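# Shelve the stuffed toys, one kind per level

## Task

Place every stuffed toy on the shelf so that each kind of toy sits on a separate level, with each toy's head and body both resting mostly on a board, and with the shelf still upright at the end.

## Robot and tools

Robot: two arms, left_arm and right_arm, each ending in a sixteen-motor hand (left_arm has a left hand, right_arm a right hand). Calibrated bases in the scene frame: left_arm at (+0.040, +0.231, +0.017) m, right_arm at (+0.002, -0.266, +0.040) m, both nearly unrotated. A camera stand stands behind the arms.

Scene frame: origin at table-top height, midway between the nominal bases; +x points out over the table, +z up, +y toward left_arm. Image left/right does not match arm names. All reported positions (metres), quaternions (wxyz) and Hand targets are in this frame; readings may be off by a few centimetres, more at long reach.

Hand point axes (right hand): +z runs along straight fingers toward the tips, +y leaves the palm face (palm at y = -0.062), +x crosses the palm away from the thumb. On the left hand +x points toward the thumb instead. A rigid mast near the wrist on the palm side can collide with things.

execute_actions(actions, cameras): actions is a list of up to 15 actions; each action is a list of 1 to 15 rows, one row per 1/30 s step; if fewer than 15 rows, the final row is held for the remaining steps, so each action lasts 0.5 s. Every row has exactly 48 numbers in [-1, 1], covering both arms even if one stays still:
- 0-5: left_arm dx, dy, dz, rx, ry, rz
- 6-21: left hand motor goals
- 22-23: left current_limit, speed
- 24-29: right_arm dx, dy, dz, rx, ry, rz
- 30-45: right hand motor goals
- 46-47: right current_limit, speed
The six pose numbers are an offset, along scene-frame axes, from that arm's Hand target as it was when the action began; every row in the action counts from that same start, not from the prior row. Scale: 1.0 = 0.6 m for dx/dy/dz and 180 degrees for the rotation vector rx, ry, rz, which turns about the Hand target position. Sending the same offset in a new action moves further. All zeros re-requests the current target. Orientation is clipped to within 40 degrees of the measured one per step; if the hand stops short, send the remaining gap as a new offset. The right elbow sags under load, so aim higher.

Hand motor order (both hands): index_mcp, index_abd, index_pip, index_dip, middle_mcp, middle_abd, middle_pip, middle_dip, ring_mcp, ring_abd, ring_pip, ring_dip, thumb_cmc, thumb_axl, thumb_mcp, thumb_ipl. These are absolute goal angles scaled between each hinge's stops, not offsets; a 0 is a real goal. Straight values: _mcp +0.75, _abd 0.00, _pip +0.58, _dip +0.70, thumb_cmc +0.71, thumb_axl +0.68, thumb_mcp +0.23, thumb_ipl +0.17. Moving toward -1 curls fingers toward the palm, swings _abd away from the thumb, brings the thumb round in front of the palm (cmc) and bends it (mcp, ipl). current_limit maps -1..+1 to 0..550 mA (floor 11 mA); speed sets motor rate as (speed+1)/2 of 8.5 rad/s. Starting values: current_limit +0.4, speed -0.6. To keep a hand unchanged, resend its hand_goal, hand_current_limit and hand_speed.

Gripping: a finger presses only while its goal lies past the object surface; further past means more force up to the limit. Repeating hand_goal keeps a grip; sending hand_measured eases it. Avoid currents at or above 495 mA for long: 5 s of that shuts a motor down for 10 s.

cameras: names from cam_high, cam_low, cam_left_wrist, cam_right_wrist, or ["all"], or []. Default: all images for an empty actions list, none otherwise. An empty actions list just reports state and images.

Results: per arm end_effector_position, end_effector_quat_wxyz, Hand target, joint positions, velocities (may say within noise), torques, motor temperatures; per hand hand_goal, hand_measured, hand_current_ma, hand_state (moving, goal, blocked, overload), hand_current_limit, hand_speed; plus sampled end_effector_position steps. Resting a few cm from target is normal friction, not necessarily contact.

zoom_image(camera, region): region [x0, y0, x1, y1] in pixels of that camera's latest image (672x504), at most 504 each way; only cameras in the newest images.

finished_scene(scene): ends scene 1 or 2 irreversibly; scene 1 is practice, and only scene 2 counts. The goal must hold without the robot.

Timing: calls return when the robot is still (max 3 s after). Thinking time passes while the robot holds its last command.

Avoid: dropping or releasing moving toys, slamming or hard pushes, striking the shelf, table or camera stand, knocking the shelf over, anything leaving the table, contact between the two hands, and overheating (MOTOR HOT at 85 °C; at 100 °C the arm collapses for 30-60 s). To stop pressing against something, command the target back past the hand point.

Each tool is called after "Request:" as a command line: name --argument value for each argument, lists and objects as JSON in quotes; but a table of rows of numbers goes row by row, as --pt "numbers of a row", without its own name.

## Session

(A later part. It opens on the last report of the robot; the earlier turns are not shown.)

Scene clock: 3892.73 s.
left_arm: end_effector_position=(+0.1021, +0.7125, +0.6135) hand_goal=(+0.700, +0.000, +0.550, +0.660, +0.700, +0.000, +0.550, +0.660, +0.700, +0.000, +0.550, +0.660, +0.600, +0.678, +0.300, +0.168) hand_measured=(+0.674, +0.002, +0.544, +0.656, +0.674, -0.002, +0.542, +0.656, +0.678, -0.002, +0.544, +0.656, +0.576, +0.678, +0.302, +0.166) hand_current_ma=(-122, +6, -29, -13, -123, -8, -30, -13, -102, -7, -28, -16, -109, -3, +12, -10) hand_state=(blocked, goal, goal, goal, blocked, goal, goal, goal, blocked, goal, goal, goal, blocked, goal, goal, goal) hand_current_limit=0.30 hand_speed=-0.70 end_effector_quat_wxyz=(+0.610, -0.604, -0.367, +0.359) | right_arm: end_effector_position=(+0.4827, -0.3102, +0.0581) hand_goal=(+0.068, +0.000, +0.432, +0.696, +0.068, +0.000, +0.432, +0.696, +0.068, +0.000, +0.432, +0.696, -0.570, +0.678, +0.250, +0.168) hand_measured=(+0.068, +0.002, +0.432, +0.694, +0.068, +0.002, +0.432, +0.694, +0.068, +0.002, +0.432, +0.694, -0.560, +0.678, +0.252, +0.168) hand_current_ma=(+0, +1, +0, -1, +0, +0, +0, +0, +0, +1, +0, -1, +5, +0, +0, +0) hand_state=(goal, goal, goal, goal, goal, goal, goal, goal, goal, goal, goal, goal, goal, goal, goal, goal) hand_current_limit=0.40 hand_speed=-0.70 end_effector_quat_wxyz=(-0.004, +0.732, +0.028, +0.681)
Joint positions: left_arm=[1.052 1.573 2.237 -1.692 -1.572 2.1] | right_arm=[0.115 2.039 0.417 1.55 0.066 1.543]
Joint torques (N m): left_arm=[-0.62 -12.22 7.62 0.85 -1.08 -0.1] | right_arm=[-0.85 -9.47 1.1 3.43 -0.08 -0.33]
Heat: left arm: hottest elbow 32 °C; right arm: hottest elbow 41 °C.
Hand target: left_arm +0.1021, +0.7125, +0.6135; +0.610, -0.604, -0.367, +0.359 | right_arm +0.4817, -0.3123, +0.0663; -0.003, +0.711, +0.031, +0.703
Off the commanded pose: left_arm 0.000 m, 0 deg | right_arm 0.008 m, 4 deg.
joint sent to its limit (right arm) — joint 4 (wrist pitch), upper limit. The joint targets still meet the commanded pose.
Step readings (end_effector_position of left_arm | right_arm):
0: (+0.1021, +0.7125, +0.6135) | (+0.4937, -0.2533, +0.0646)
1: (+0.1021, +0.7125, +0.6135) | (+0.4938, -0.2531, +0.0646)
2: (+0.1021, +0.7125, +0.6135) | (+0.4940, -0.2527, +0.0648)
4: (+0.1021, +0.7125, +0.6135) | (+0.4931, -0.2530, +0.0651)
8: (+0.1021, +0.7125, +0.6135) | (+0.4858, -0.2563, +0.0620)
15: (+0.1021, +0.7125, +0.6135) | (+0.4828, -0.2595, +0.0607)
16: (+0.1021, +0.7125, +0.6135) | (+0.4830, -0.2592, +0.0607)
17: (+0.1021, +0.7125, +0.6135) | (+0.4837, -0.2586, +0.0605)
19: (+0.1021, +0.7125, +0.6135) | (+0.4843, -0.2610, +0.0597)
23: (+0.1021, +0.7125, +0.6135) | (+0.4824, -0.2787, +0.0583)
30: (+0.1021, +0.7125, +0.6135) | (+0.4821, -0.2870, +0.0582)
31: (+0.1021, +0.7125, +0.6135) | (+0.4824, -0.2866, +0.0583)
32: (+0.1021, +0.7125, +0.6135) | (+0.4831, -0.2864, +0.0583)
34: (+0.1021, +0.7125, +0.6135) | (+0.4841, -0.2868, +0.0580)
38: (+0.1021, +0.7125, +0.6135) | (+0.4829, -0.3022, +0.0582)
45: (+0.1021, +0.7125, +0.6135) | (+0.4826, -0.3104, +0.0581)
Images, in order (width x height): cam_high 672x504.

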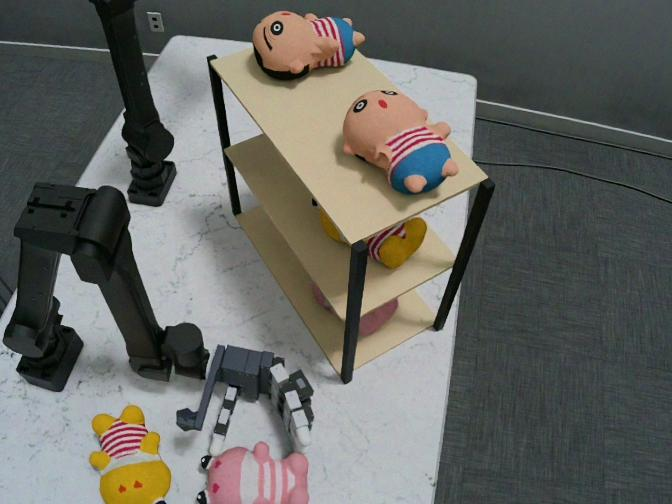

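Request:
execute_actions --actions '[[[0,0,0,0,0,0,0.7,0,0.55,0.66,0.7,0,0.55,0.66,0.7,0,0.55,0.66,0.6,0.678,0.3,0.168,0.3,-0.7,0.0,-0.035,0.003,0,0,0.02,0.068,0,0.431,0.696,0.068,0,0.431,0.696,0.068,0,0.431,0.696,-0.57,0.678,0.25,0.168,0.4,-0.7]],[[0,0,0,0,0,0,0.7,0,0.55,0.66,0.7,0,0.55,0.66,0.7,0,0.55,0.66,0.6,0.678,0.3,0.168,0.3,-0.7,0.0,-0.035,0.0,0,0,0.02,0.068,0,0.431,0.696,0.068,0,0.431,0.696,0.068,0,0.431,0.696,-0.57,0.678,0.25,0.168,0.4,-0.7]]]' --cameras '["cam_high"]'

Request:
zoom_image --camera "cam_high" --region '[80, 304, 400, 504]'

Scene clock: 3900.30 s.
left_arm: end_effector_position=(+0.1021, +0.7125, +0.6135) hand_goal=(+0.700, +0.000, +0.550, +0.660, +0.700, +0.000, +0.550, +0.660, +0.700, +0.000, +0.550, +0.660, +0.600, +0.678, +0.300, +0.168) hand_measured=(+0.674, +0.002, +0.544, +0.656, +0.674, -0.002, +0.542, +0.656, +0.678, -0.002, +0.544, +0.656, +0.576, +0.678, +0.302, +0.166) hand_current_ma=(-122, +6, -29, -13, -123, -8, -30, -13, -102, -7, -28, -16, -109, -3, +12, -10) hand_state=(blocked, goal, goal, goal, blocked, goal, goal, goal, blocked, goal, goal, goal, blocked, goal, goal, goal) hand_current_limit=0.30 hand_speed=-0.70 end_effector_quat_wxyz=(+0.610, -0.604, -0.367, +0.359) | right_arm: end_effector_position=(+0.4825, -0.3525, +0.0588) hand_goal=(+0.068, +0.000, +0.432, +0.696, +0.068, +0.000, +0.432, +0.696, +0.068, +0.000, +0.432, +0.696, -0.570, +0.678, +0.250, +0.168) hand_measured=(+0.070, +0.002, +0.432, +0.694, +0.070, +0.002, +0.432, +0.694, +0.070, +0.002, +0.432, +0.694, -0.560, +0.678, +0.252, +0.168) hand_current_ma=(+0, +1, +0, +0, +0, +0, +0, +0, +0, +1, +0, -1, +5, +0, +0, +0) hand_state=(goal, goal, goal, goal, goal, goal, goal, goal, goal, goal, goal, goal, goal, goal, goal, goal) hand_current_limit=0.40 hand_speed=-0.70 end_effector_quat_wxyz=(-0.054, +0.731, +0.070, +0.677)
Joint positions: left_arm=[1.052 1.573 2.237 -1.692 -1.572 2.1] | right_arm=[-0.103 2.023 0.392 1.55 -0.28 1.532]
Joint torques (N m): left_arm=[-0.62 -12.16 7.64 0.84 -1.08 -0.1] | right_arm=[-0.79 -9.23 1.2 3.49 -0.12 -0.38]
Heat: left arm: hottest elbow 32 °C; right arm: hottest elbow 40 °C.
Hand target: left_arm +0.1021, +0.7125, +0.6135; +0.610, -0.604, -0.367, +0.359 | right_arm +0.4818, -0.3544, +0.0682; -0.047, +0.707, +0.075, +0.702
Off the commanded pose: left_arm 0.000 m, 0 deg | right_arm 0.010 m, 4 deg.
joint sent to its limit (right arm) — joint 4 (wrist pitch), upper limit. The joint targets still meet the commanded pose.
Step readings (end_effector_position of left_arm | right_arm):
0: (+0.1021, +0.7125, +0.6135) | (+0.4827, -0.3102, +0.0581)
1: (+0.1021, +0.7125, +0.6135) | (+0.4830, -0.3097, +0.0582)
2: (+0.1021, +0.7125, +0.6135) | (+0.4841, -0.3080, +0.0579)
4: (+0.1021, +0.7125, +0.6135) | (+0.4854, -0.3060, +0.0577)
8: (+0.1021, +0.7125, +0.6135) | (+0.4832, -0.3222, +0.0589)
15: (+0.1021, +0.7125, +0.6135) | (+0.4827, -0.3320, +0.0595)
16: (+0.1021, +0.7125, +0.6135) | (+0.4831, -0.3311, +0.0595)
17: (+0.1021, +0.7125, +0.6135) | (+0.4841, -0.3290, +0.0592)
19: (+0.1021, +0.7125, +0.6135) | (+0.4856, -0.3267, +0.0589)
23: (+0.1021, +0.7125, +0.6135) | (+0.4835, -0.3431, +0.0587)
30: (+0.1021, +0.7125, +0.6135) | (+0.4824, -0.3530, +0.0588)
Images, in order (width x height): cam_high 672x504.

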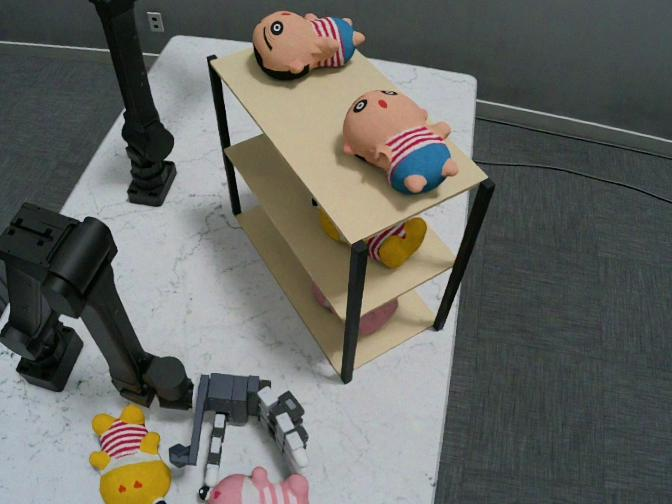

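Scaled by 1.575 from the camera's 672x504 image, which has a finer 960x720 frame.

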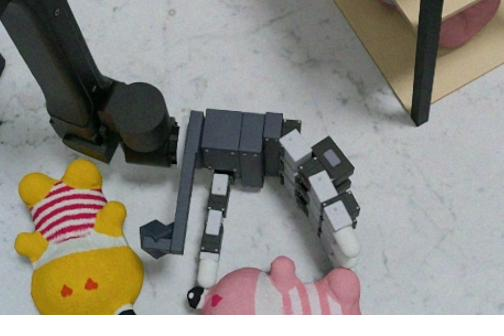

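Request:
execute_actions --actions '[[[0,0,0,0,0,0,0.7,0,0.55,0.66,0.7,0,0.55,0.66,0.7,0,0.55,0.66,0.6,0.678,0.3,0.168,0.3,-0.7,-0.01,0.04,0.03,0,0,0,0.068,0,0.431,0.696,0.068,0,0.431,0.696,0.068,0,0.431,0.696,-0.57,0.678,0.25,0.168,0.3,-0.7]],[[0,0,0,0,0,0,0.7,0,0.55,0.66,0.7,0,0.55,0.66,0.7,0,0.55,0.66,0.6,0.678,0.3,0.168,0.3,-0.7,-0.1,0.08,0.17,0,0,-0.055,0.068,0,0.431,0.696,0.068,0,0.431,0.696,0.068,0,0.431,0.696,-0.57,0.678,0.25,0.168,0.25,-0.7]],[[0,0,0,0,0,0,0.7,0,0.55,0.66,0.7,0,0.55,0.66,0.7,0,0.55,0.66,0.6,0.678,0.3,0.168,0.3,-0.7,-0.04,-0.04,0.16,0,0,-0.09,0.068,0,0.431,0.696,0.068,0,0.431,0.696,0.068,0,0.431,0.696,-0.57,0.678,0.25,0.168,0.25,-0.7]]]' --cameras '["cam_high","cam_low"]'

Request:
zoom_image --camera "cam_high" --region '[80, 304, 400, 504]'

Scene clock: 3920.73 s.
left_arm: end_effector_position=(+0.1021, +0.7125, +0.6135) hand_goal=(+0.700, +0.000, +0.550, +0.660, +0.700, +0.000, +0.550, +0.660, +0.700, +0.000, +0.550, +0.660, +0.600, +0.678, +0.300, +0.168) hand_measured=(+0.674, +0.002, +0.544, +0.656, +0.674, -0.002, +0.542, +0.656, +0.678, -0.002, +0.544, +0.656, +0.576, +0.678, +0.302, +0.166) hand_current_ma=(-122, +6, -29, -13, -123, -8, -30, -13, -102, -7, -28, -16, -109, -3, +12, -10) hand_state=(blocked, goal, goal, goal, blocked, goal, goal, goal, blocked, goal, goal, goal, blocked, goal, goal, goal) hand_current_limit=0.30 hand_speed=-0.70 end_effector_quat_wxyz=(+0.610, -0.604, -0.367, +0.359) | right_arm: end_effector_position=(+0.3789, -0.3138, +0.2630) hand_goal=(+0.068, +0.000, +0.432, +0.696, +0.068, +0.000, +0.432, +0.696, +0.068, +0.000, +0.432, +0.696, -0.570, +0.678, +0.250, +0.168) hand_measured=(+0.068, +0.004, +0.432, +0.694, +0.068, +0.004, +0.432, +0.694, +0.068, +0.004, +0.432, +0.694, -0.560, +0.678, +0.250, +0.168) hand_current_ma=(+0, +1, +0, +0, +0, +1, +0, +0, +0, +1, +0, -1, +6, +0, +0, +0) hand_state=(goal, goal, goal, goal, goal, goal, goal, goal, goal, goal, goal, goal, goal, goal, goal, goal) hand_current_limit=0.25 hand_speed=-0.70 end_effector_quat_wxyz=(+0.128, +0.714, -0.076, +0.684)
Joint positions: left_arm=[1.052 1.573 2.237 -1.692 -1.572 2.1] | right_arm=[0.349 1.018 0.335 0.644 0.636 1.515]
Joint torques (N m): left_arm=[-0.62 -12.1 7.62 0.84 -1.08 -0.1] | right_arm=[0.09 -3.43 13.86 1.52 0.2 -0.23]
Heat: left arm: hottest elbow 32 °C; right arm: hottest elbow 39 °C.
Hand target: left_arm +0.1021, +0.7125, +0.6135; +0.610, -0.604, -0.367, +0.359 | right_arm +0.3918, -0.3063, +0.2843; +0.112, +0.706, -0.086, +0.694
Off the commanded pose: left_arm 0.000 m, 0 deg | right_arm 0.026 m, 3 deg.
Step readings (end_effector_position of left_arm | right_arm):
0: (+0.1021, +0.7125, +0.6135) | (+0.4825, -0.3525, +0.0588)
1: (+0.1021, +0.7125, +0.6135) | (+0.4825, -0.3528, +0.0590)
2: (+0.1021, +0.7125, +0.6135) | (+0.4818, -0.3534, +0.0596)
4: (+0.1021, +0.7125, +0.6135) | (+0.4785, -0.3531, +0.0634)
8: (+0.1021, +0.7125, +0.6135) | (+0.4764, -0.3404, +0.0748)
15: (+0.1021, +0.7125, +0.6135) | (+0.4778, -0.3326, +0.0799)
16: (+0.1021, +0.7125, +0.6135) | (+0.4769, -0.3338, +0.0802)
17: (+0.1021, +0.7125, +0.6135) | (+0.4720, -0.3367, +0.0824)
19: (+0.1021, +0.7125, +0.6135) | (+0.4553, -0.3388, +0.1004)
23: (+0.1021, +0.7125, +0.6135) | (+0.4304, -0.3084, +0.1589)
30: (+0.1021, +0.7125, +0.6135) | (+0.4183, -0.2863, +0.1958)
31: (+0.1021, +0.7125, +0.6135) | (+0.4165, -0.2877, +0.1953)
32: (+0.1021, +0.7125, +0.6135) | (+0.4118, -0.2927, +0.1957)
34: (+0.1021, +0.7125, +0.6135) | (+0.3975, -0.3052, +0.2072)
38: (+0.1021, +0.7125, +0.6135) | (+0.3784, -0.3175, +0.2505)
45: (+0.1021, +0.7125, +0.6135) | (+0.3797, -0.3137, +0.2772)
Images, in order (width x height): cam_high 672x504, cam_low 672x504.

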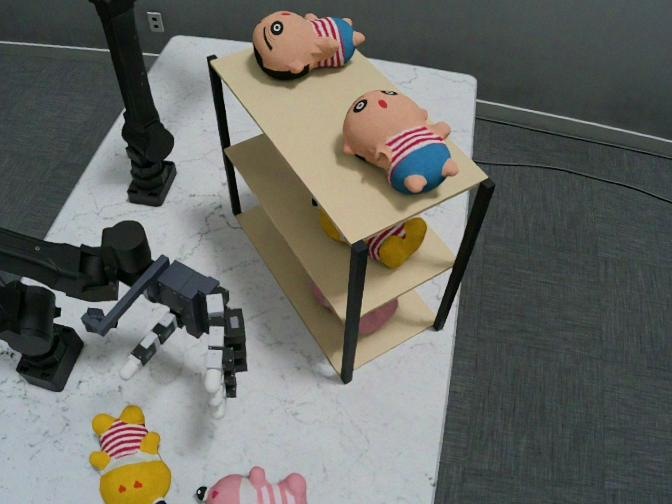

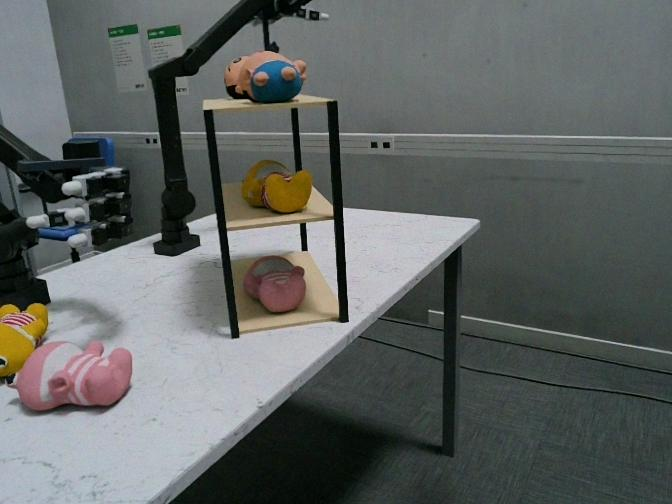

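Scaled by 1.575 from the camera's 672x504 image, which has a finer 960x720 frame.

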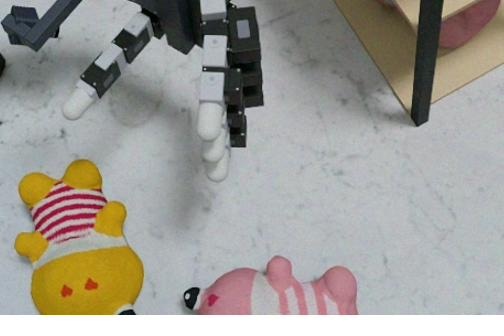

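Request:
execute_actions --actions '[[[0,0,0,0,0,0,0.7,0,0.55,0.66,0.7,0,0.55,0.66,0.7,0,0.55,0.66,0.6,0.678,0.3,0.168,0.3,-0.7,-0.003,-0.09,0,0,0,-0.089,0.068,0,0.431,0.696,0.068,0,0.431,0.696,0.068,0,0.431,0.696,-0.57,0.678,0.3,0.168,0.25,-0.7]],[[0,0,0,0,0,0,0.7,0,0.55,0.66,0.7,0,0.55,0.66,0.7,0,0.55,0.66,0.6,0.678,0.3,0.168,0.3,-0.7,0.067,-0.083,0,0,0,-0.089,0.068,0,0.431,0.696,0.068,0,0.431,0.696,0.068,0,0.431,0.696,-0.57,0.678,0.35,0.168,0.25,-0.7]],[[0,0,0,0,0,0,0.7,0,0.55,0.66,0.7,0,0.55,0.66,0.7,0,0.55,0.66,0.6,0.678,0.3,0.168,0.3,-0.7,0.15,-0.017,0,0,0,-0.089,0.068,0,0.431,0.696,0.068,0,0.431,0.696,0.068,0,0.431,0.696,-0.57,0.678,0.35,0.168,0.25,-0.7]],[[0,0,0,0,0,0,0.7,0,0.55,0.66,0.7,0,0.55,0.66,0.7,0,0.55,0.66,0.6,0.678,0.3,0.168,0.3,-0.7,0.14,-0.02,-0.13,0,0,0,0.068,0,0.431,0.696,0.068,0,0.431,0.696,0.068,0,0.431,0.696,-0.57,0.678,0.35,0.168,0.25,-0.7]]]' --cameras '["cam_high","cam_low","cam_right_wrist"]'

Scene clock: 3945.07 s.
left_arm: end_effector_position=(+0.1021, +0.7125, +0.6135) hand_goal=(+0.700, +0.000, +0.550, +0.660, +0.700, +0.000, +0.550, +0.660, +0.700, +0.000, +0.550, +0.660, +0.600, +0.678, +0.300, +0.168) hand_measured=(+0.674, +0.002, +0.544, +0.656, +0.674, -0.002, +0.542, +0.656, +0.678, -0.002, +0.544, +0.656, +0.576, +0.678, +0.302, +0.166) hand_current_ma=(-122, +6, -29, -13, -123, -8, -30, -13, -102, -7, -28, -16, -109, -3, +12, -10) hand_state=(blocked, goal, goal, goal, blocked, goal, goal, goal, blocked, goal, goal, goal, blocked, goal, goal, goal) hand_current_limit=0.30 hand_speed=-0.70 end_effector_quat_wxyz=(+0.610, -0.604, -0.367, +0.359) | right_arm: end_effector_position=(+0.5924, -0.4266, +0.1905) hand_goal=(+0.068, +0.000, +0.432, +0.696, +0.068, +0.000, +0.432, +0.696, +0.068, +0.000, +0.432, +0.696, -0.570, +0.678, +0.350, +0.168) hand_measured=(+0.068, +0.004, +0.432, +0.694, +0.068, +0.004, +0.432, +0.694, +0.068, +0.004, +0.432, +0.694, -0.560, +0.678, +0.348, +0.168) hand_current_ma=(+0, +1, +0, +0, +0, +1, +0, +0, +0, +1, +0, -1, +6, +0, +0, +0) hand_state=(goal, goal, goal, goal, goal, goal, goal, goal, goal, goal, goal, goal, goal, goal, goal, goal) hand_current_limit=0.25 hand_speed=-0.70 end_effector_quat_wxyz=(+0.392, +0.628, -0.351, +0.573)
Joint positions: left_arm=[1.052 1.573 2.237 -1.692 -1.572 2.1] | right_arm=[0.06 2.01 1.24 0.68 1.164 1.563]
Joint torques (N m): left_arm=[-0.62 -12.16 7.62 0.84 -1.08 -0.09] | right_arm=[-1.08 -14.1 11.6 2.17 0.25 -0.33]
Heat: left arm: hottest elbow 32 °C; right arm: hottest elbow 44 °C.
Hand target: left_arm +0.1021, +0.7125, +0.6135; +0.610, -0.604, -0.367, +0.359 | right_arm +0.6042, -0.4323, +0.2061; +0.385, +0.610, -0.366, +0.588
Off the commanded pose: left_arm 0.000 m, 0 deg | right_arm 0.020 m, 3 deg.
Step readings (end_effector_position of left_arm | right_arm):
0: (+0.1021, +0.7125, +0.6135) | (+0.3789, -0.3138, +0.2629)
1: (+0.1021, +0.7125, +0.6135) | (+0.3785, -0.3143, +0.2631)
2: (+0.1021, +0.7125, +0.6135) | (+0.3754, -0.3182, +0.2637)
4: (+0.1021, +0.7125, +0.6135) | (+0.3704, -0.3300, +0.2661)
8: (+0.1021, +0.7125, +0.6135) | (+0.3729, -0.3527, +0.2682)
15: (+0.1021, +0.7125, +0.6135) | (+0.3762, -0.3599, +0.2675)
16: (+0.1021, +0.7125, +0.6135) | (+0.3761, -0.3603, +0.2678)
17: (+0.1021, +0.7125, +0.6135) | (+0.3749, -0.3634, +0.2682)
19: (+0.1021, +0.7125, +0.6135) | (+0.3788, -0.3742, +0.2689)
23: (+0.1021, +0.7125, +0.6135) | (+0.4038, -0.3986, +0.2674)
30: (+0.1021, +0.7125, +0.6135) | (+0.4144, -0.4083, +0.2673)
31: (+0.1021, +0.7125, +0.6135) | (+0.4145, -0.4084, +0.2682)
32: (+0.1021, +0.7125, +0.6135) | (+0.4135, -0.4095, +0.2701)
34: (+0.1021, +0.7125, +0.6135) | (+0.4267, -0.4099, +0.2738)
38: (+0.1021, +0.7125, +0.6135) | (+0.4848, -0.4087, +0.2748)
45: (+0.1021, +0.7125, +0.6135) | (+0.5055, -0.4140, +0.2700)
46: (+0.1021, +0.7125, +0.6135) | (+0.5059, -0.4151, +0.2709)
47: (+0.1021, +0.7125, +0.6135) | (+0.5092, -0.4163, +0.2711)
49: (+0.1021, +0.7125, +0.6135) | (+0.5274, -0.4185, +0.2659)
53: (+0.1021, +0.7125, +0.6135) | (+0.5707, -0.4219, +0.2264)
60: (+0.1021, +0.7125, +0.6135) | (+0.5820, -0.4263, +0.1761)
Images, in order (width x height): cam_high 672x504, cam_low 672x504, cam_right_wrist 672x504.

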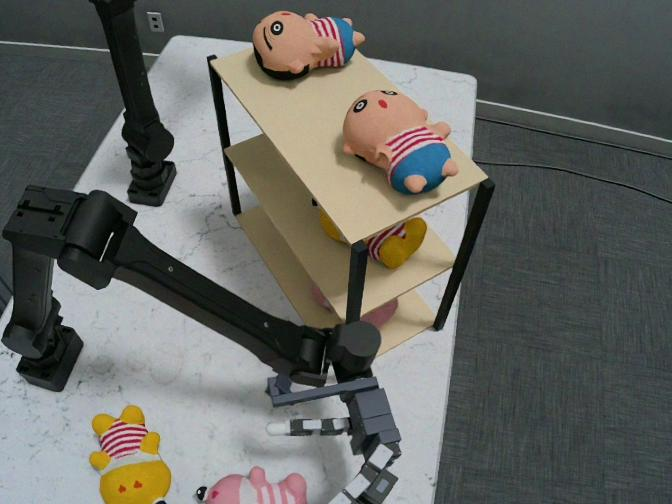

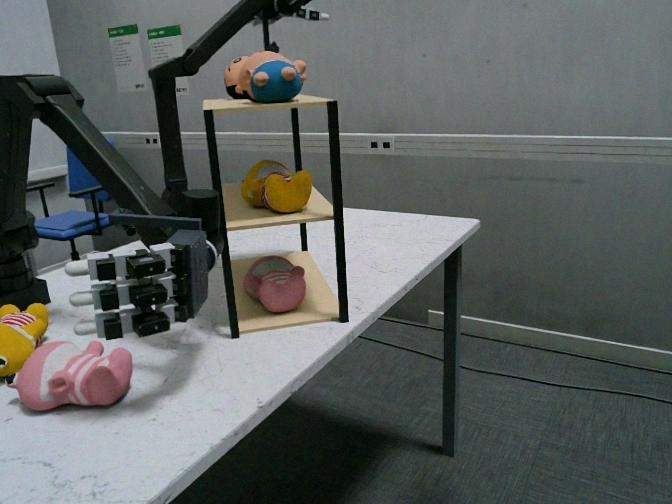

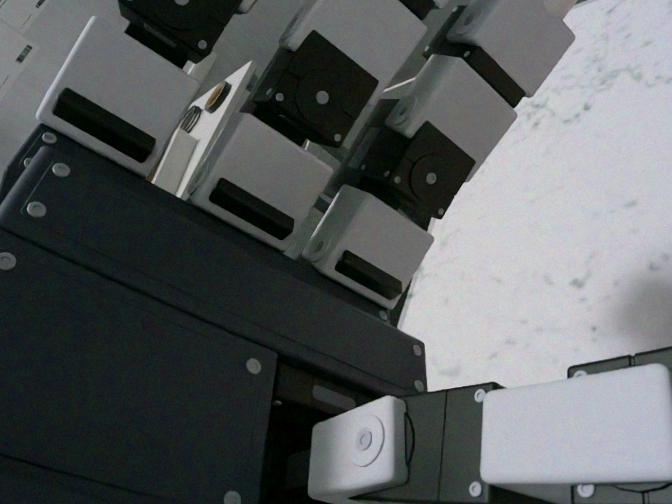

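Request:
execute_actions --actions '[[[0,0,0,0,0,0,0.7,0,0.55,0.66,0.7,0,0.55,0.66,0.7,0,0.55,0.66,0.6,0.678,0.3,0.168,0.3,-0.7,0.01,-0.005,-0.11,0,0,0,0.068,0,0.431,0.696,0.068,0,0.431,0.696,0.068,0,0.431,0.696,-0.57,0.678,0.35,0.168,0.25,-0.7]],[[0,0,0,0,0,0,0.7,0,0.55,0.66,0.7,0,0.55,0.66,0.7,0,0.55,0.66,0.6,0.678,0.3,0.168,0.3,-0.7,0,0,-0.1,0,0,0,0.068,0,0.431,0.696,0.068,0,0.431,0.696,0.068,0,0.431,0.696,-0.57,0.678,0.35,0.168,0.25,-0.7]]]' --cameras '["cam_high","cam_low","cam_right_wrist"]'

Request:
zoom_image --camera "cam_low" --region '[0, 200, 300, 440]'

Scene clock: 3954.60 s.
left_arm: end_effector_position=(+0.1021, +0.7125, +0.6135) hand_goal=(+0.700, +0.000, +0.550, +0.660, +0.700, +0.000, +0.550, +0.660, +0.700, +0.000, +0.550, +0.660, +0.600, +0.678, +0.300, +0.168) hand_measured=(+0.674, +0.002, +0.544, +0.656, +0.674, -0.002, +0.542, +0.656, +0.678, -0.002, +0.544, +0.656, +0.576, +0.678, +0.302, +0.166) hand_current_ma=(-122, +6, -29, -13, -123, -8, -30, -13, -102, -7, -28, -16, -109, -3, +12, -10) hand_state=(blocked, goal, goal, goal, blocked, goal, goal, goal, blocked, goal, goal, goal, blocked, goal, goal, goal) hand_current_limit=0.30 hand_speed=-0.70 end_effector_quat_wxyz=(+0.610, -0.604, -0.367, +0.359) | right_arm: end_effector_position=(+0.5992, -0.4295, +0.0727) hand_goal=(+0.068, +0.000, +0.432, +0.696, +0.068, +0.000, +0.432, +0.696, +0.068, +0.000, +0.432, +0.696, -0.570, +0.678, +0.350, +0.168) hand_measured=(+0.068, +0.004, +0.432, +0.694, +0.068, +0.004, +0.432, +0.694, +0.068, +0.004, +0.432, +0.694, -0.560, +0.678, +0.348, +0.168) hand_current_ma=(+0, +1, +0, +0, +0, +1, +0, +0, +0, +1, +0, -1, +6, +0, +0, +0) hand_state=(goal, goal, goal, goal, goal, goal, goal, goal, goal, goal, goal, goal, goal, goal, goal, goal) hand_current_limit=0.25 hand_speed=-0.70 end_effector_quat_wxyz=(+0.390, +0.624, -0.356, +0.576)
Joint positions: left_arm=[1.052 1.573 2.237 -1.692 -1.572 2.1] | right_arm=[0.054 2.26 1.273 0.907 1.162 1.569]
Joint torques (N m): left_arm=[-0.62 -12.22 7.64 0.85 -1.08 -0.1] | right_arm=[-1.26 -14.8 9.78 2.26 0.11 -0.37]
Heat: left arm: hottest elbow 32 °C; right arm: hottest elbow 44 °C.
Hand target: left_arm +0.1021, +0.7125, +0.6135; +0.610, -0.604, -0.367, +0.359 | right_arm +0.6102, -0.4354, +0.0803; +0.385, +0.609, -0.366, +0.588
Off the commanded pose: left_arm 0.000 m, 0 deg | right_arm 0.015 m, 2 deg.
Step readings (end_effector_position of left_arm | right_arm):
0: (+0.1021, +0.7125, +0.6135) | (+0.5924, -0.4266, +0.1905)
1: (+0.1021, +0.7125, +0.6135) | (+0.5924, -0.4266, +0.1906)
2: (+0.1021, +0.7125, +0.6135) | (+0.5926, -0.4268, +0.1902)
4: (+0.1021, +0.7125, +0.6135) | (+0.5946, -0.4271, +0.1858)
8: (+0.1021, +0.7125, +0.6135) | (+0.5976, -0.4278, +0.1606)
15: (+0.1021, +0.7125, +0.6135) | (+0.5963, -0.4293, +0.1272)
16: (+0.1021, +0.7125, +0.6135) | (+0.5963, -0.4295, +0.1272)
17: (+0.1021, +0.7125, +0.6135) | (+0.5968, -0.4295, +0.1272)
19: (+0.1021, +0.7125, +0.6135) | (+0.5997, -0.4293, +0.1244)
23: (+0.1021, +0.7125, +0.6135) | (+0.6014, -0.4292, +0.1021)
30: (+0.1021, +0.7125, +0.6135) | (+0.5971, -0.4296, +0.0707)
Images, in order (width x height): cam_high 672x504, cam_low 672x504, cam_right_wrist 672x504.

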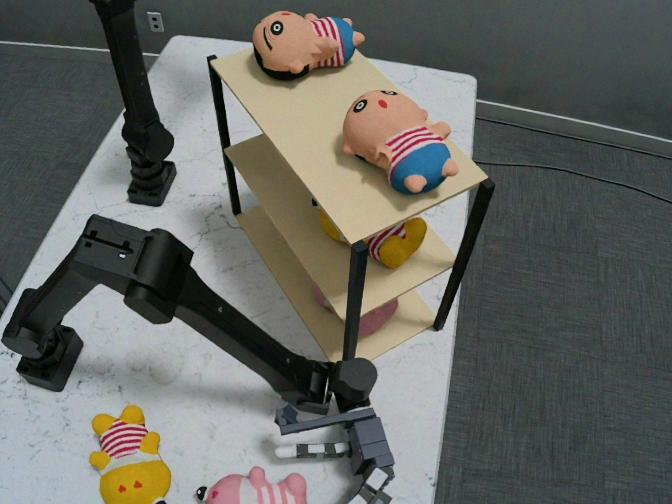

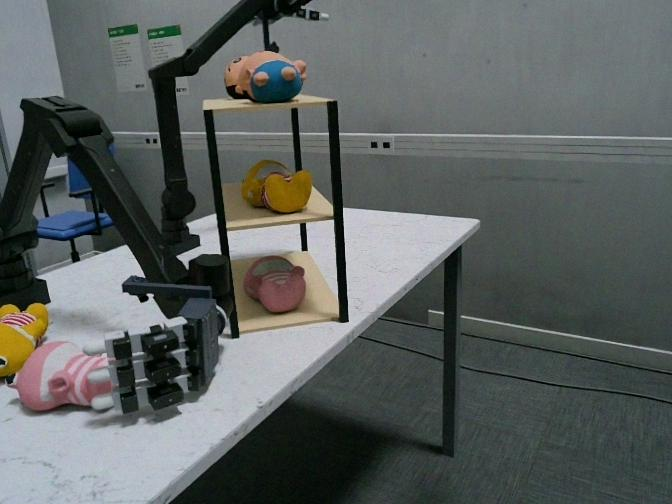

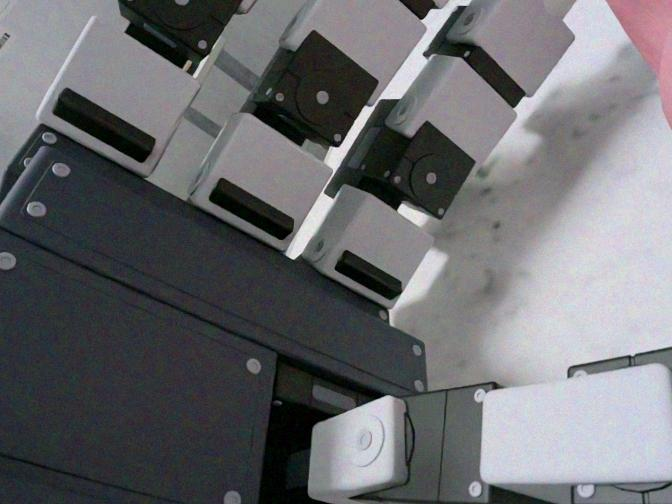

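Scaled by 1.680 from the camera's 672x504 image, which has a finer 960x720 frame.

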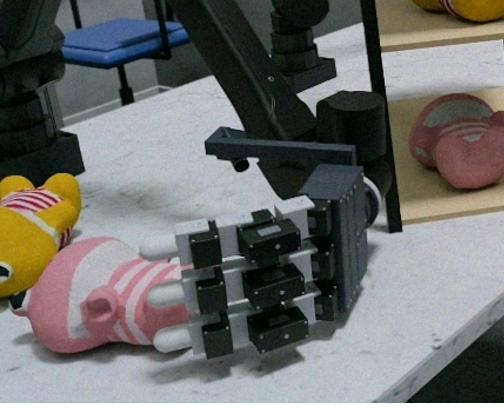

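Request:
execute_actions --actions '[[[0,0,0,0,0,0,0.7,0,0.55,0.66,0.7,0,0.55,0.66,0.7,0,0.55,0.66,0.6,0.678,0.3,0.168,0.3,-0.7,-0.04,-0.02,-0.015,0,0,0,0.068,0,0.431,0.696,0.068,0,0.431,0.696,0.068,0,0.431,0.696,-0.57,0.678,0.32,0.168,0.25,-0.7]],[[0,0,0,0,0,0,0.7,0,0.55,0.66,0.7,0,0.55,0.66,0.7,0,0.55,0.66,0.6,0.678,0.3,0.168,0.3,-0.7,-0.03,-0.018,0,0,0,0,0.068,0,0.431,0.696,0.068,0,0.431,0.696,0.068,0,0.431,0.696,-0.57,0.678,0.3,0.168,0.25,-0.7]]]' --cameras '["cam_high","cam_low","cam_right_wrist"]'

Request:
zoom_image --camera "cam_low" --region '[0, 200, 300, 440]'

Request:
zoom_image --camera "cam_high" --region '[160, 304, 440, 504]'

Scene clock: 3964.13 s.
left_arm: end_effector_position=(+0.1021, +0.7125, +0.6135) hand_goal=(+0.700, +0.000, +0.550, +0.660, +0.700, +0.000, +0.550, +0.660, +0.700, +0.000, +0.550, +0.660, +0.600, +0.678, +0.300, +0.168) hand_measured=(+0.674, +0.002, +0.544, +0.656, +0.674, -0.002, +0.542, +0.656, +0.678, -0.002, +0.544, +0.656, +0.576, +0.678, +0.302, +0.166) hand_current_ma=(-122, +6, -29, -13, -123, -8, -30, -13, -102, -7, -28, -16, -109, -3, +12, -10) hand_state=(blocked, goal, goal, goal, blocked, goal, goal, goal, blocked, goal, goal, goal, blocked, goal, goal, goal) hand_current_limit=0.30 hand_speed=-0.70 end_effector_quat_wxyz=(+0.610, -0.604, -0.367, +0.359) | right_arm: end_effector_position=(+0.5703, -0.4532, +0.0656) hand_goal=(+0.068, +0.000, +0.432, +0.696, +0.068, +0.000, +0.432, +0.696, +0.068, +0.000, +0.432, +0.696, -0.570, +0.678, +0.300, +0.168) hand_measured=(+0.068, +0.004, +0.432, +0.694, +0.068, +0.004, +0.432, +0.694, +0.068, +0.004, +0.432, +0.694, -0.560, +0.678, +0.302, +0.168) hand_current_ma=(+0, +1, +0, +0, +0, +1, +0, +0, +0, +1, +0, -1, +6, +0, +1, +0) hand_state=(goal, goal, goal, goal, goal, goal, goal, goal, goal, goal, goal, goal, goal, goal, goal, goal) hand_current_limit=0.25 hand_speed=-0.70 end_effector_quat_wxyz=(+0.385, +0.616, -0.363, +0.584)
Joint positions: left_arm=[1.052 1.573 2.237 -1.692 -1.572 2.1] | right_arm=[0.015 2.24 1.177 1.013 1.127 1.565]
Joint torques (N m): left_arm=[-0.56 -12.1 7.64 0.83 -1.08 -0.1] | right_arm=[-1.08 -15.56 5.48 2.47 -0.02 -0.35]
Heat: left arm: hottest elbow 32 °C; right arm: hottest elbow 44 °C.
Hand target: left_arm +0.1021, +0.7125, +0.6135; +0.610, -0.604, -0.367, +0.359 | right_arm +0.5683, -0.4583, +0.0712; +0.385, +0.610, -0.366, +0.588
Off the commanded pose: left_arm 0.000 m, 0 deg | right_arm 0.008 m, 1 deg.
Step readings (end_effector_position of left_arm | right_arm):
0: (+0.1021, +0.7125, +0.6135) | (+0.5992, -0.4295, +0.0727)
1: (+0.1021, +0.7125, +0.6135) | (+0.5993, -0.4295, +0.0728)
2: (+0.1021, +0.7125, +0.6135) | (+0.5997, -0.4298, +0.0731)
4: (+0.1021, +0.7125, +0.6135) | (+0.6003, -0.4309, +0.0736)
8: (+0.1021, +0.7125, +0.6135) | (+0.5936, -0.4366, +0.0709)
15: (+0.1021, +0.7125, +0.6135) | (+0.5875, -0.4437, +0.0682)
16: (+0.1021, +0.7125, +0.6135) | (+0.5875, -0.4440, +0.0683)
17: (+0.1021, +0.7125, +0.6135) | (+0.5873, -0.4442, +0.0680)
19: (+0.1021, +0.7125, +0.6135) | (+0.5831, -0.4461, +0.0672)
23: (+0.1021, +0.7125, +0.6135) | (+0.5727, -0.4488, +0.0650)
30: (+0.1021, +0.7125, +0.6135) | (+0.5701, -0.4527, +0.0646)
Images, in order (width x height): cam_high 672x504, cam_low 672x504, cam_right_wrist 672x504.

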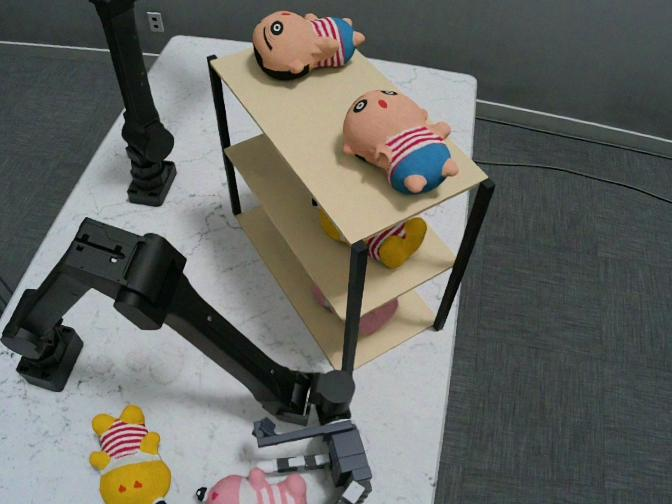

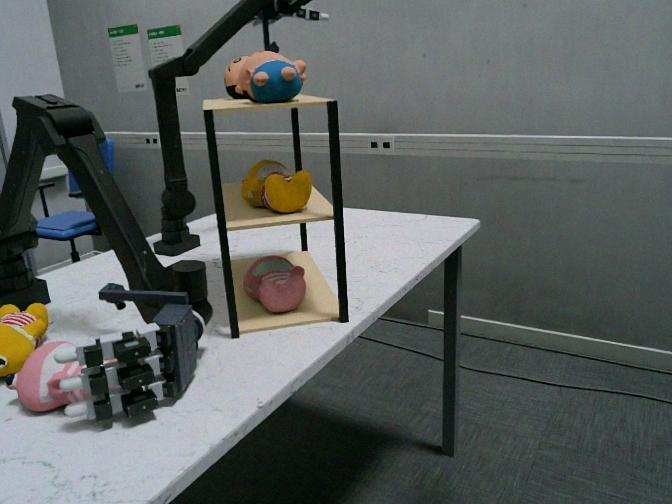

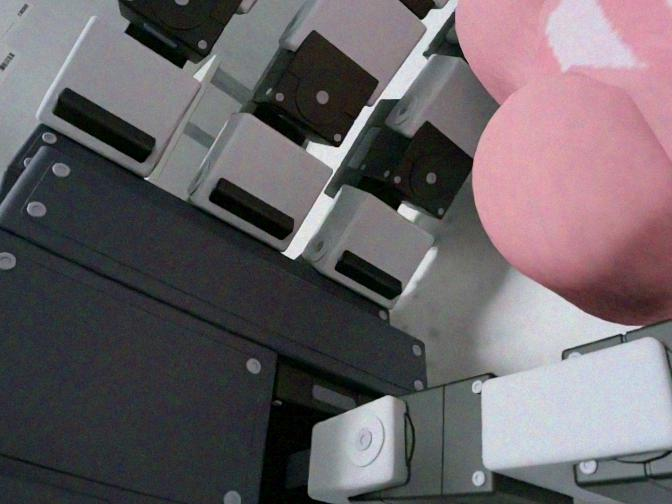

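Scaled by 1.680 from the camera's 672x504 image, which has a finer 960x720 frame.

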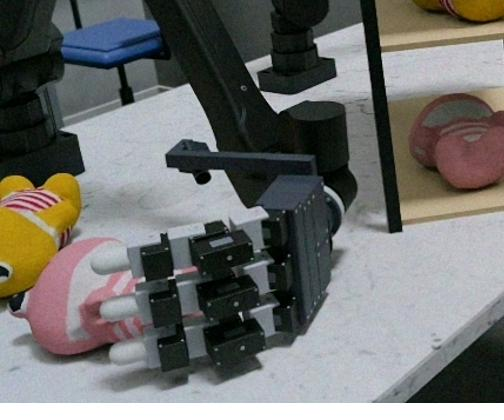

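Scaled by 1.800 from the camera's 672x504 image, which has a finer 960x720 frame.

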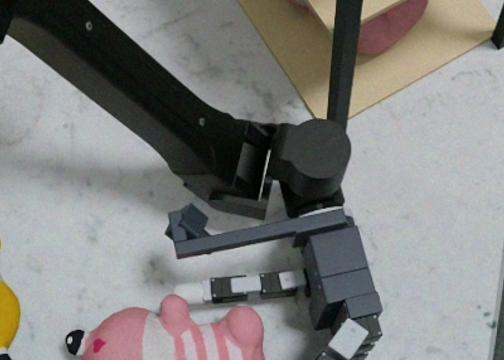

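Request:
execute_actions --actions '[[[0,0,0,0,0,0,0.7,0,0.55,0.66,0.7,0,0.55,0.66,0.7,0,0.55,0.66,0.6,0.678,0.3,0.168,0.3,-0.7,-0.016,-0.008,-0.005,0,0,0,0,0,0.431,0.696,0,0,0.431,0.696,0.068,0,0.431,0.696,-0.57,0.678,0.25,0.168,0.1,-0.75]],[[0,0,0,0,0,0,0.7,0,0.55,0.66,0.7,0,0.55,0.66,0.7,0,0.55,0.66,0.6,0.678,0.3,0.168,0.3,-0.7,0,0,0,0,0,0,-0.15,0,0.42,0.66,-0.15,0,0.42,0.66,0,0,0.431,0.66,-0.57,0.678,0.2,0.15,0.1,-0.75]],[[0,0,0,0,0,0,0.7,0,0.55,0.66,0.7,0,0.55,0.66,0.7,0,0.55,0.66,0.6,0.678,0.3,0.168,0.3,-0.7,0,0,0,0,0,0,-0.25,0,0.4,0.62,-0.25,0,0.42,0.62,-0.1,0,0.431,0.66,-0.57,0.678,0.13,0.12,0.1,-0.75]]]' --cameras '["cam_high","cam_low","cam_right_wrist"]'

Request:
zoom_image --camera "cam_low" --region '[0, 200, 300, 440]'

Request:
zoom_image --camera "cam_high" --region '[160, 304, 440, 504]'

Scene clock: 3986.90 s.
left_arm: end_effector_position=(+0.1021, +0.7125, +0.6135) hand_goal=(+0.700, +0.000, +0.550, +0.660, +0.700, +0.000, +0.550, +0.660, +0.700, +0.000, +0.550, +0.660, +0.600, +0.678, +0.300, +0.168) hand_measured=(+0.674, +0.002, +0.544, +0.656, +0.674, -0.002, +0.542, +0.656, +0.678, -0.002, +0.544, +0.656, +0.576, +0.678, +0.302, +0.166) hand_current_ma=(-122, +6, -29, -13, -123, -8, -30, -13, -102, -7, -28, -16, -109, -3, +12, -10) hand_state=(blocked, goal, goal, goal, blocked, goal, goal, goal, blocked, goal, goal, goal, blocked, goal, goal, goal) hand_current_limit=0.30 hand_speed=-0.70 end_effector_quat_wxyz=(+0.610, -0.604, -0.367, +0.359) | right_arm: end_effector_position=(+0.5617, -0.4567, +0.0636) hand_goal=(-0.250, +0.000, +0.400, +0.620, -0.250, +0.000, +0.420, +0.620, -0.100, +0.000, +0.432, +0.660, -0.570, +0.678, +0.130, +0.120) hand_measured=(-0.194, +0.004, +0.416, +0.628, -0.220, +0.004, +0.424, +0.624, -0.096, +0.004, +0.432, +0.664, -0.558, +0.678, +0.184, +0.144) hand_current_ma=(+97, +1, +12, +4, +34, +1, +2, +1, +1, +1, +0, +1, +7, +0, +126, +35) hand_state=(blocked, goal, goal, goal, blocked, goal, goal, goal, goal, goal, goal, goal, goal, goal, blocked, blocked) hand_current_limit=0.10 hand_speed=-0.75 end_effector_quat_wxyz=(+0.384, +0.617, -0.361, +0.585)
Joint positions: left_arm=[1.052 1.573 2.237 -1.692 -1.572 2.1] | right_arm=[0.009 2.234 1.148 1.038 1.117 1.562]
Joint torques (N m): left_arm=[-0.62 -12.22 7.65 0.85 -1.08 -0.09] | right_arm=[-1.26 -14.86 5.2 2.25 0.06 -0.4]
Heat: left arm: hottest elbow 32 °C; right arm: hottest elbow 41 °C.
Hand target: left_arm +0.1021, +0.7125, +0.6135; +0.610, -0.604, -0.367, +0.359 | right_arm +0.5585, -0.4629, +0.0680; +0.385, +0.610, -0.366, +0.588
Off the commanded pose: left_arm 0.000 m, 0 deg | right_arm 0.009 m, 1 deg.
Step readings (end_effector_position of left_arm | right_arm):
0: (+0.1021, +0.7125, +0.6135) | (+0.5703, -0.4532, +0.0656)
1: (+0.1021, +0.7125, +0.6135) | (+0.5702, -0.4532, +0.0655)
2: (+0.1021, +0.7125, +0.6135) | (+0.5701, -0.4532, +0.0654)
4: (+0.1021, +0.7125, +0.6135) | (+0.5677, -0.4545, +0.0652)
8: (+0.1021, +0.7125, +0.6135) | (+0.5625, -0.4554, +0.0634)
15: (+0.1021, +0.7125, +0.6135) | (+0.5613, -0.4565, +0.0629)
16: (+0.1021, +0.7125, +0.6135) | (+0.5614, -0.4565, +0.0629)
17: (+0.1021, +0.7125, +0.6135) | (+0.5616, -0.4565, +0.0629)
19: (+0.1021, +0.7125, +0.6135) | (+0.5616, -0.4565, +0.0629)
23: (+0.1021, +0.7125, +0.6135) | (+0.5616, -0.4567, +0.0632)
30: (+0.1021, +0.7125, +0.6135) | (+0.5616, -0.4567, +0.0632)
31: (+0.1021, +0.7125, +0.6135) | (+0.5617, -0.4567, +0.0632)
32: (+0.1021, +0.7125, +0.6135) | (+0.5616, -0.4567, +0.0632)
34: (+0.1021, +0.7125, +0.6135) | (+0.5616, -0.4567, +0.0633)
38: (+0.1021, +0.7125, +0.6135) | (+0.5617, -0.4567, +0.0635)
45: (+0.1021, +0.7125, +0.6135) | (+0.5617, -0.4567, +0.0636)
Images, in order (width x height): cam_high 672x504, cam_low 672x504, cam_right_wrist 672x504.

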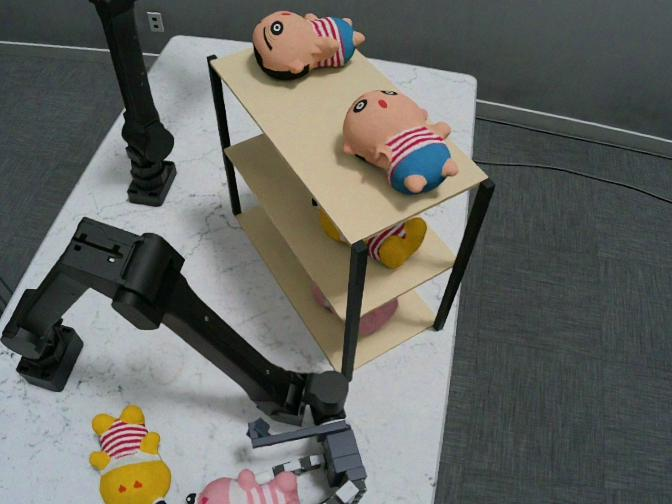

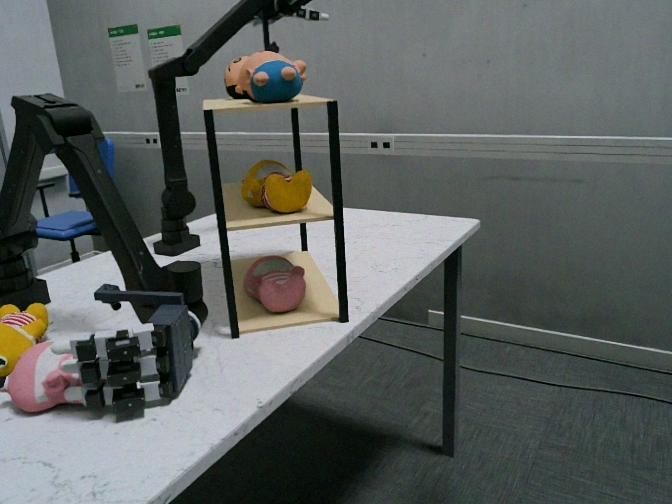

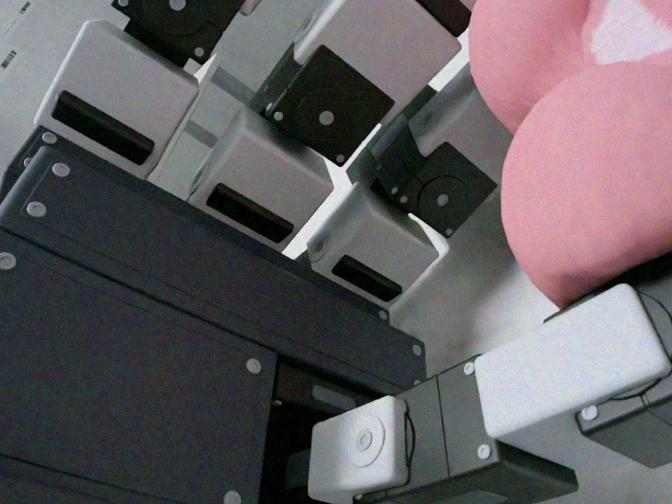

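Scaled by 1.680 from the camera's 672x504 image, which has a finer 960x720 frame.

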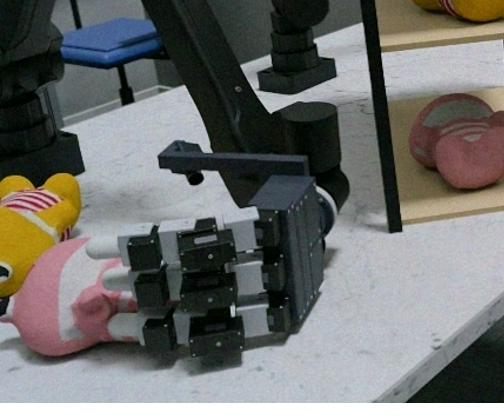

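Scaled by 1.800 from the camera's 672x504 image, which has a finer 960x720 frame.

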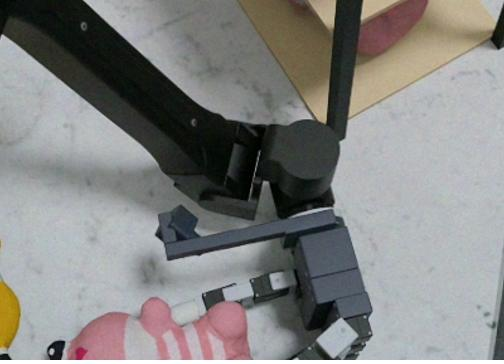

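Request:
execute_actions --actions '[]' --cameras '["cam_high","cam_right_wrist"]'

Scene clock: 4048.23 s.
left_arm: end_effector_position=(+0.1021, +0.7125, +0.6135) hand_goal=(+0.700, +0.000, +0.550, +0.660, +0.700, +0.000, +0.550, +0.660, +0.700, +0.000, +0.550, +0.660, +0.600, +0.678, +0.300, +0.168) hand_measured=(+0.674, +0.002, +0.544, +0.656, +0.674, -0.002, +0.542, +0.656, +0.678, -0.002, +0.544, +0.656, +0.576, +0.678, +0.302, +0.166) hand_current_ma=(-122, +6, -29, -13, -123, -8, -30, -13, -102, -7, -28, -16, -109, -3, +12, -10) hand_state=(blocked, goal, goal, goal, blocked, goal, goal, goal, blocked, goal, goal, goal, blocked, goal, goal, goal) hand_current_limit=0.30 hand_speed=-0.70 end_effector_quat_wxyz=(+0.610, -0.604, -0.367, +0.359) | right_arm: end_effector_position=(+0.5617, -0.4567, +0.0636) hand_goal=(-0.250, +0.000, +0.400, +0.620, -0.250, +0.000, +0.420, +0.620, -0.100, +0.000, +0.432, +0.660, -0.570, +0.678, +0.130, +0.120) hand_measured=(-0.194, +0.004, +0.416, +0.628, -0.220, +0.004, +0.424, +0.624, -0.096, +0.004, +0.432, +0.664, -0.558, +0.678, +0.184, +0.144) hand_current_ma=(+96, +1, +12, +4, +34, +1, +2, +1, +1, +1, +0, +1, +7, +0, +125, +35) hand_state=(blocked, goal, goal, goal, blocked, goal, goal, goal, goal, goal, goal, goal, goal, goal, blocked, blocked) hand_current_limit=0.10 hand_speed=-0.75 end_effector_quat_wxyz=(+0.384, +0.617, -0.361, +0.585)
Joint positions: left_arm=[1.052 1.573 2.237 -1.692 -1.572 2.1] | right_arm=[0.009 2.234 1.148 1.038 1.117 1.562]
Joint velocities: within noise
Joint torques (N m): left_arm=[-0.67 -12.16 7.62 0.87 -1.08 -0.1] | right_arm=[-1.2 -14.8 5.23 2.25 0.06 -0.4]
Motor temperatures (°C): left_arm=[23 27 32 21 26 23] | right_arm=[24 31 38 24 26 23]
Heat: left arm: hottest elbow 32 °C; right arm: hottest elbow 38 °C.
Hand target: left_arm +0.1021, +0.7125, +0.6135; +0.610, -0.604, -0.367, +0.359 | right_arm +0.5585, -0.4629, +0.0680; +0.385, +0.610, -0.366, +0.588
Off the commanded pose: left_arm 0.000 m, 0 deg | right_arm 0.009 m, 1 deg.
Images, in order (width x height): cam_high 672x504, cam_right_wrist 672x504.

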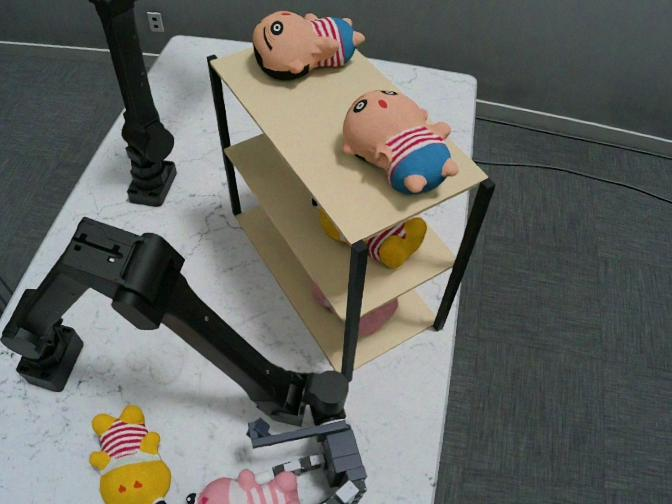

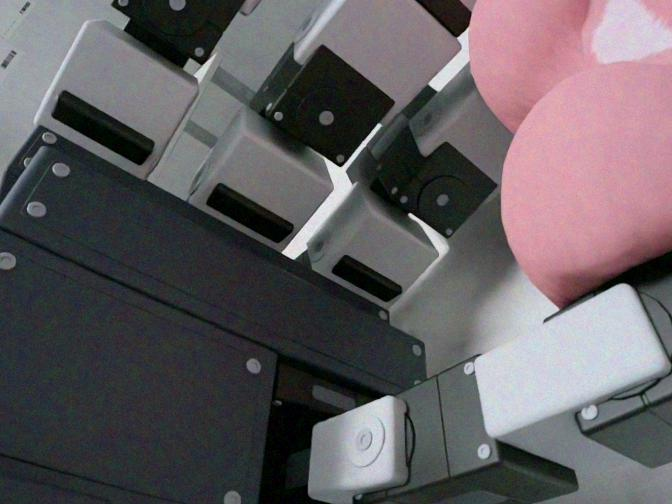

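Request:
execute_actions --actions '[[[0,0,0,0,0,0,0.7,0,0.55,0.66,0.7,0,0.55,0.66,0.7,0,0.55,0.66,0.6,0.678,0.3,0.168,0.3,-0.7,0,0,0,0,0,0,-0.13,0,0.42,0.66,-0.13,0,0.42,0.66,-0.0,0,0.431,0.66,-0.57,0.678,0.24,0.15,0.1,-0.75]],[[0,0,0,0,0,0,0.7,0,0.55,0.66,0.7,0,0.55,0.66,0.7,0,0.55,0.66,0.6,0.678,0.3,0.168,0.3,-0.7,-0.025,-0.012,0,0,0,0,-0.13,0,0.42,0.66,-0.13,0,0.42,0.66,-0.0,0,0.431,0.66,-0.57,0.678,0.24,0.15,0.1,-0.75]]]' --cameras '["cam_high","cam_right_wrist"]'

Scene clock: 4055.87 s.
left_arm: end_effector_position=(+0.1021, +0.7125, +0.6135) hand_goal=(+0.700, +0.000, +0.550, +0.660, +0.700, +0.000, +0.550, +0.660, +0.700, +0.000, +0.550, +0.660, +0.600, +0.678, +0.300, +0.168) hand_measured=(+0.674, +0.002, +0.544, +0.656, +0.674, -0.002, +0.542, +0.656, +0.678, -0.002, +0.544, +0.656, +0.576, +0.678, +0.302, +0.166) hand_current_ma=(-122, +6, -29, -13, -123, -8, -30, -13, -102, -7, -28, -16, -109, -3, +12, -10) hand_state=(blocked, goal, goal, goal, blocked, goal, goal, goal, blocked, goal, goal, goal, blocked, goal, goal, goal) hand_current_limit=0.30 hand_speed=-0.70 end_effector_quat_wxyz=(+0.610, -0.604, -0.367, +0.359) | right_arm: end_effector_position=(+0.5462, -0.4651, +0.0631) hand_goal=(-0.130, +0.000, +0.420, +0.660, -0.130, +0.000, +0.420, +0.660, +0.000, +0.000, +0.432, +0.660, -0.570, +0.678, +0.240, +0.150) hand_measured=(-0.128, +0.004, +0.424, +0.658, -0.130, +0.004, +0.424, +0.658, -0.002, +0.004, +0.432, +0.664, -0.558, +0.678, +0.242, +0.152) hand_current_ma=(+1, +1, +1, -1, +0, +1, +1, -1, +0, +1, +0, +1, +7, +0, +0, +1) hand_state=(goal, goal, goal, goal, goal, goal, goal, goal, goal, goal, goal, goal, goal, goal, goal, goal) hand_current_limit=0.10 hand_speed=-0.75 end_effector_quat_wxyz=(+0.385, +0.616, -0.363, +0.584)
Joint positions: left_arm=[1.052 1.573 2.237 -1.692 -1.572 2.1] | right_arm=[-0.006 2.216 1.1 1.068 1.105 1.562]
Joint torques (N m): left_arm=[-0.56 -12.16 7.64 0.84 -1.08 -0.1] | right_arm=[-1.08 -14.45 4.96 2.21 -0.02 -0.4]
Heat: left arm: hottest elbow 32 °C; right arm: hottest elbow 38 °C.
Hand target: left_arm +0.1021, +0.7125, +0.6135; +0.610, -0.604, -0.367, +0.359 | right_arm +0.5436, -0.4702, +0.0682; +0.385, +0.609, -0.366, +0.588
Off the commanded pose: left_arm 0.000 m, 0 deg | right_arm 0.008 m, 1 deg.
Step readings (end_effector_position of left_arm | right_arm):
0: (+0.1021, +0.7125, +0.6135) | (+0.5617, -0.4567, +0.0636)
1: (+0.1021, +0.7125, +0.6135) | (+0.5617, -0.4567, +0.0636)
2: (+0.1021, +0.7125, +0.6135) | (+0.5617, -0.4567, +0.0636)
4: (+0.1021, +0.7125, +0.6135) | (+0.5617, -0.4567, +0.0636)
8: (+0.1021, +0.7125, +0.6135) | (+0.5617, -0.4569, +0.0635)
15: (+0.1021, +0.7125, +0.6135) | (+0.5617, -0.4569, +0.0635)
16: (+0.1021, +0.7125, +0.6135) | (+0.5617, -0.4569, +0.0636)
17: (+0.1021, +0.7125, +0.6135) | (+0.5613, -0.4569, +0.0636)
19: (+0.1021, +0.7125, +0.6135) | (+0.5577, -0.4576, +0.0634)
23: (+0.1021, +0.7125, +0.6135) | (+0.5485, -0.4612, +0.0630)
30: (+0.1021, +0.7125, +0.6135) | (+0.5461, -0.4649, +0.0629)
Images, in order (width x height): cam_high 672x504, cam_right_wrist 672x504.

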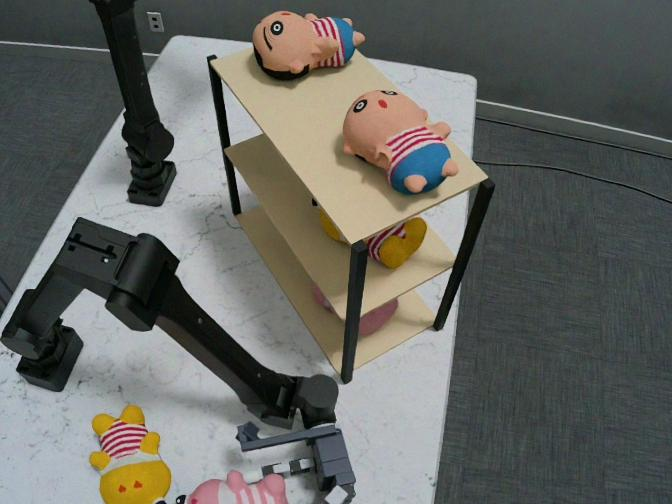

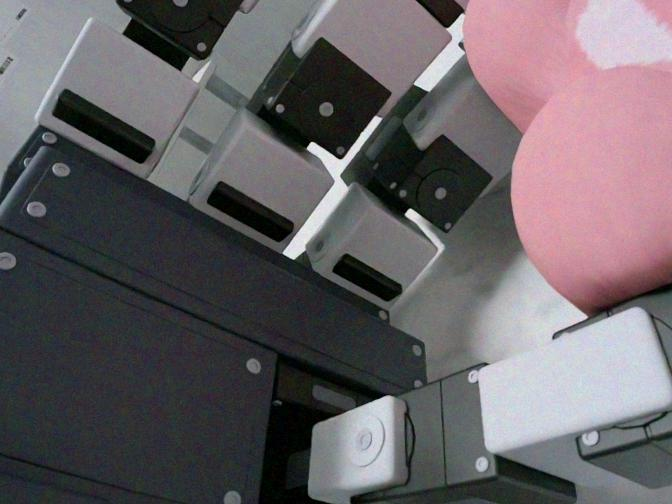

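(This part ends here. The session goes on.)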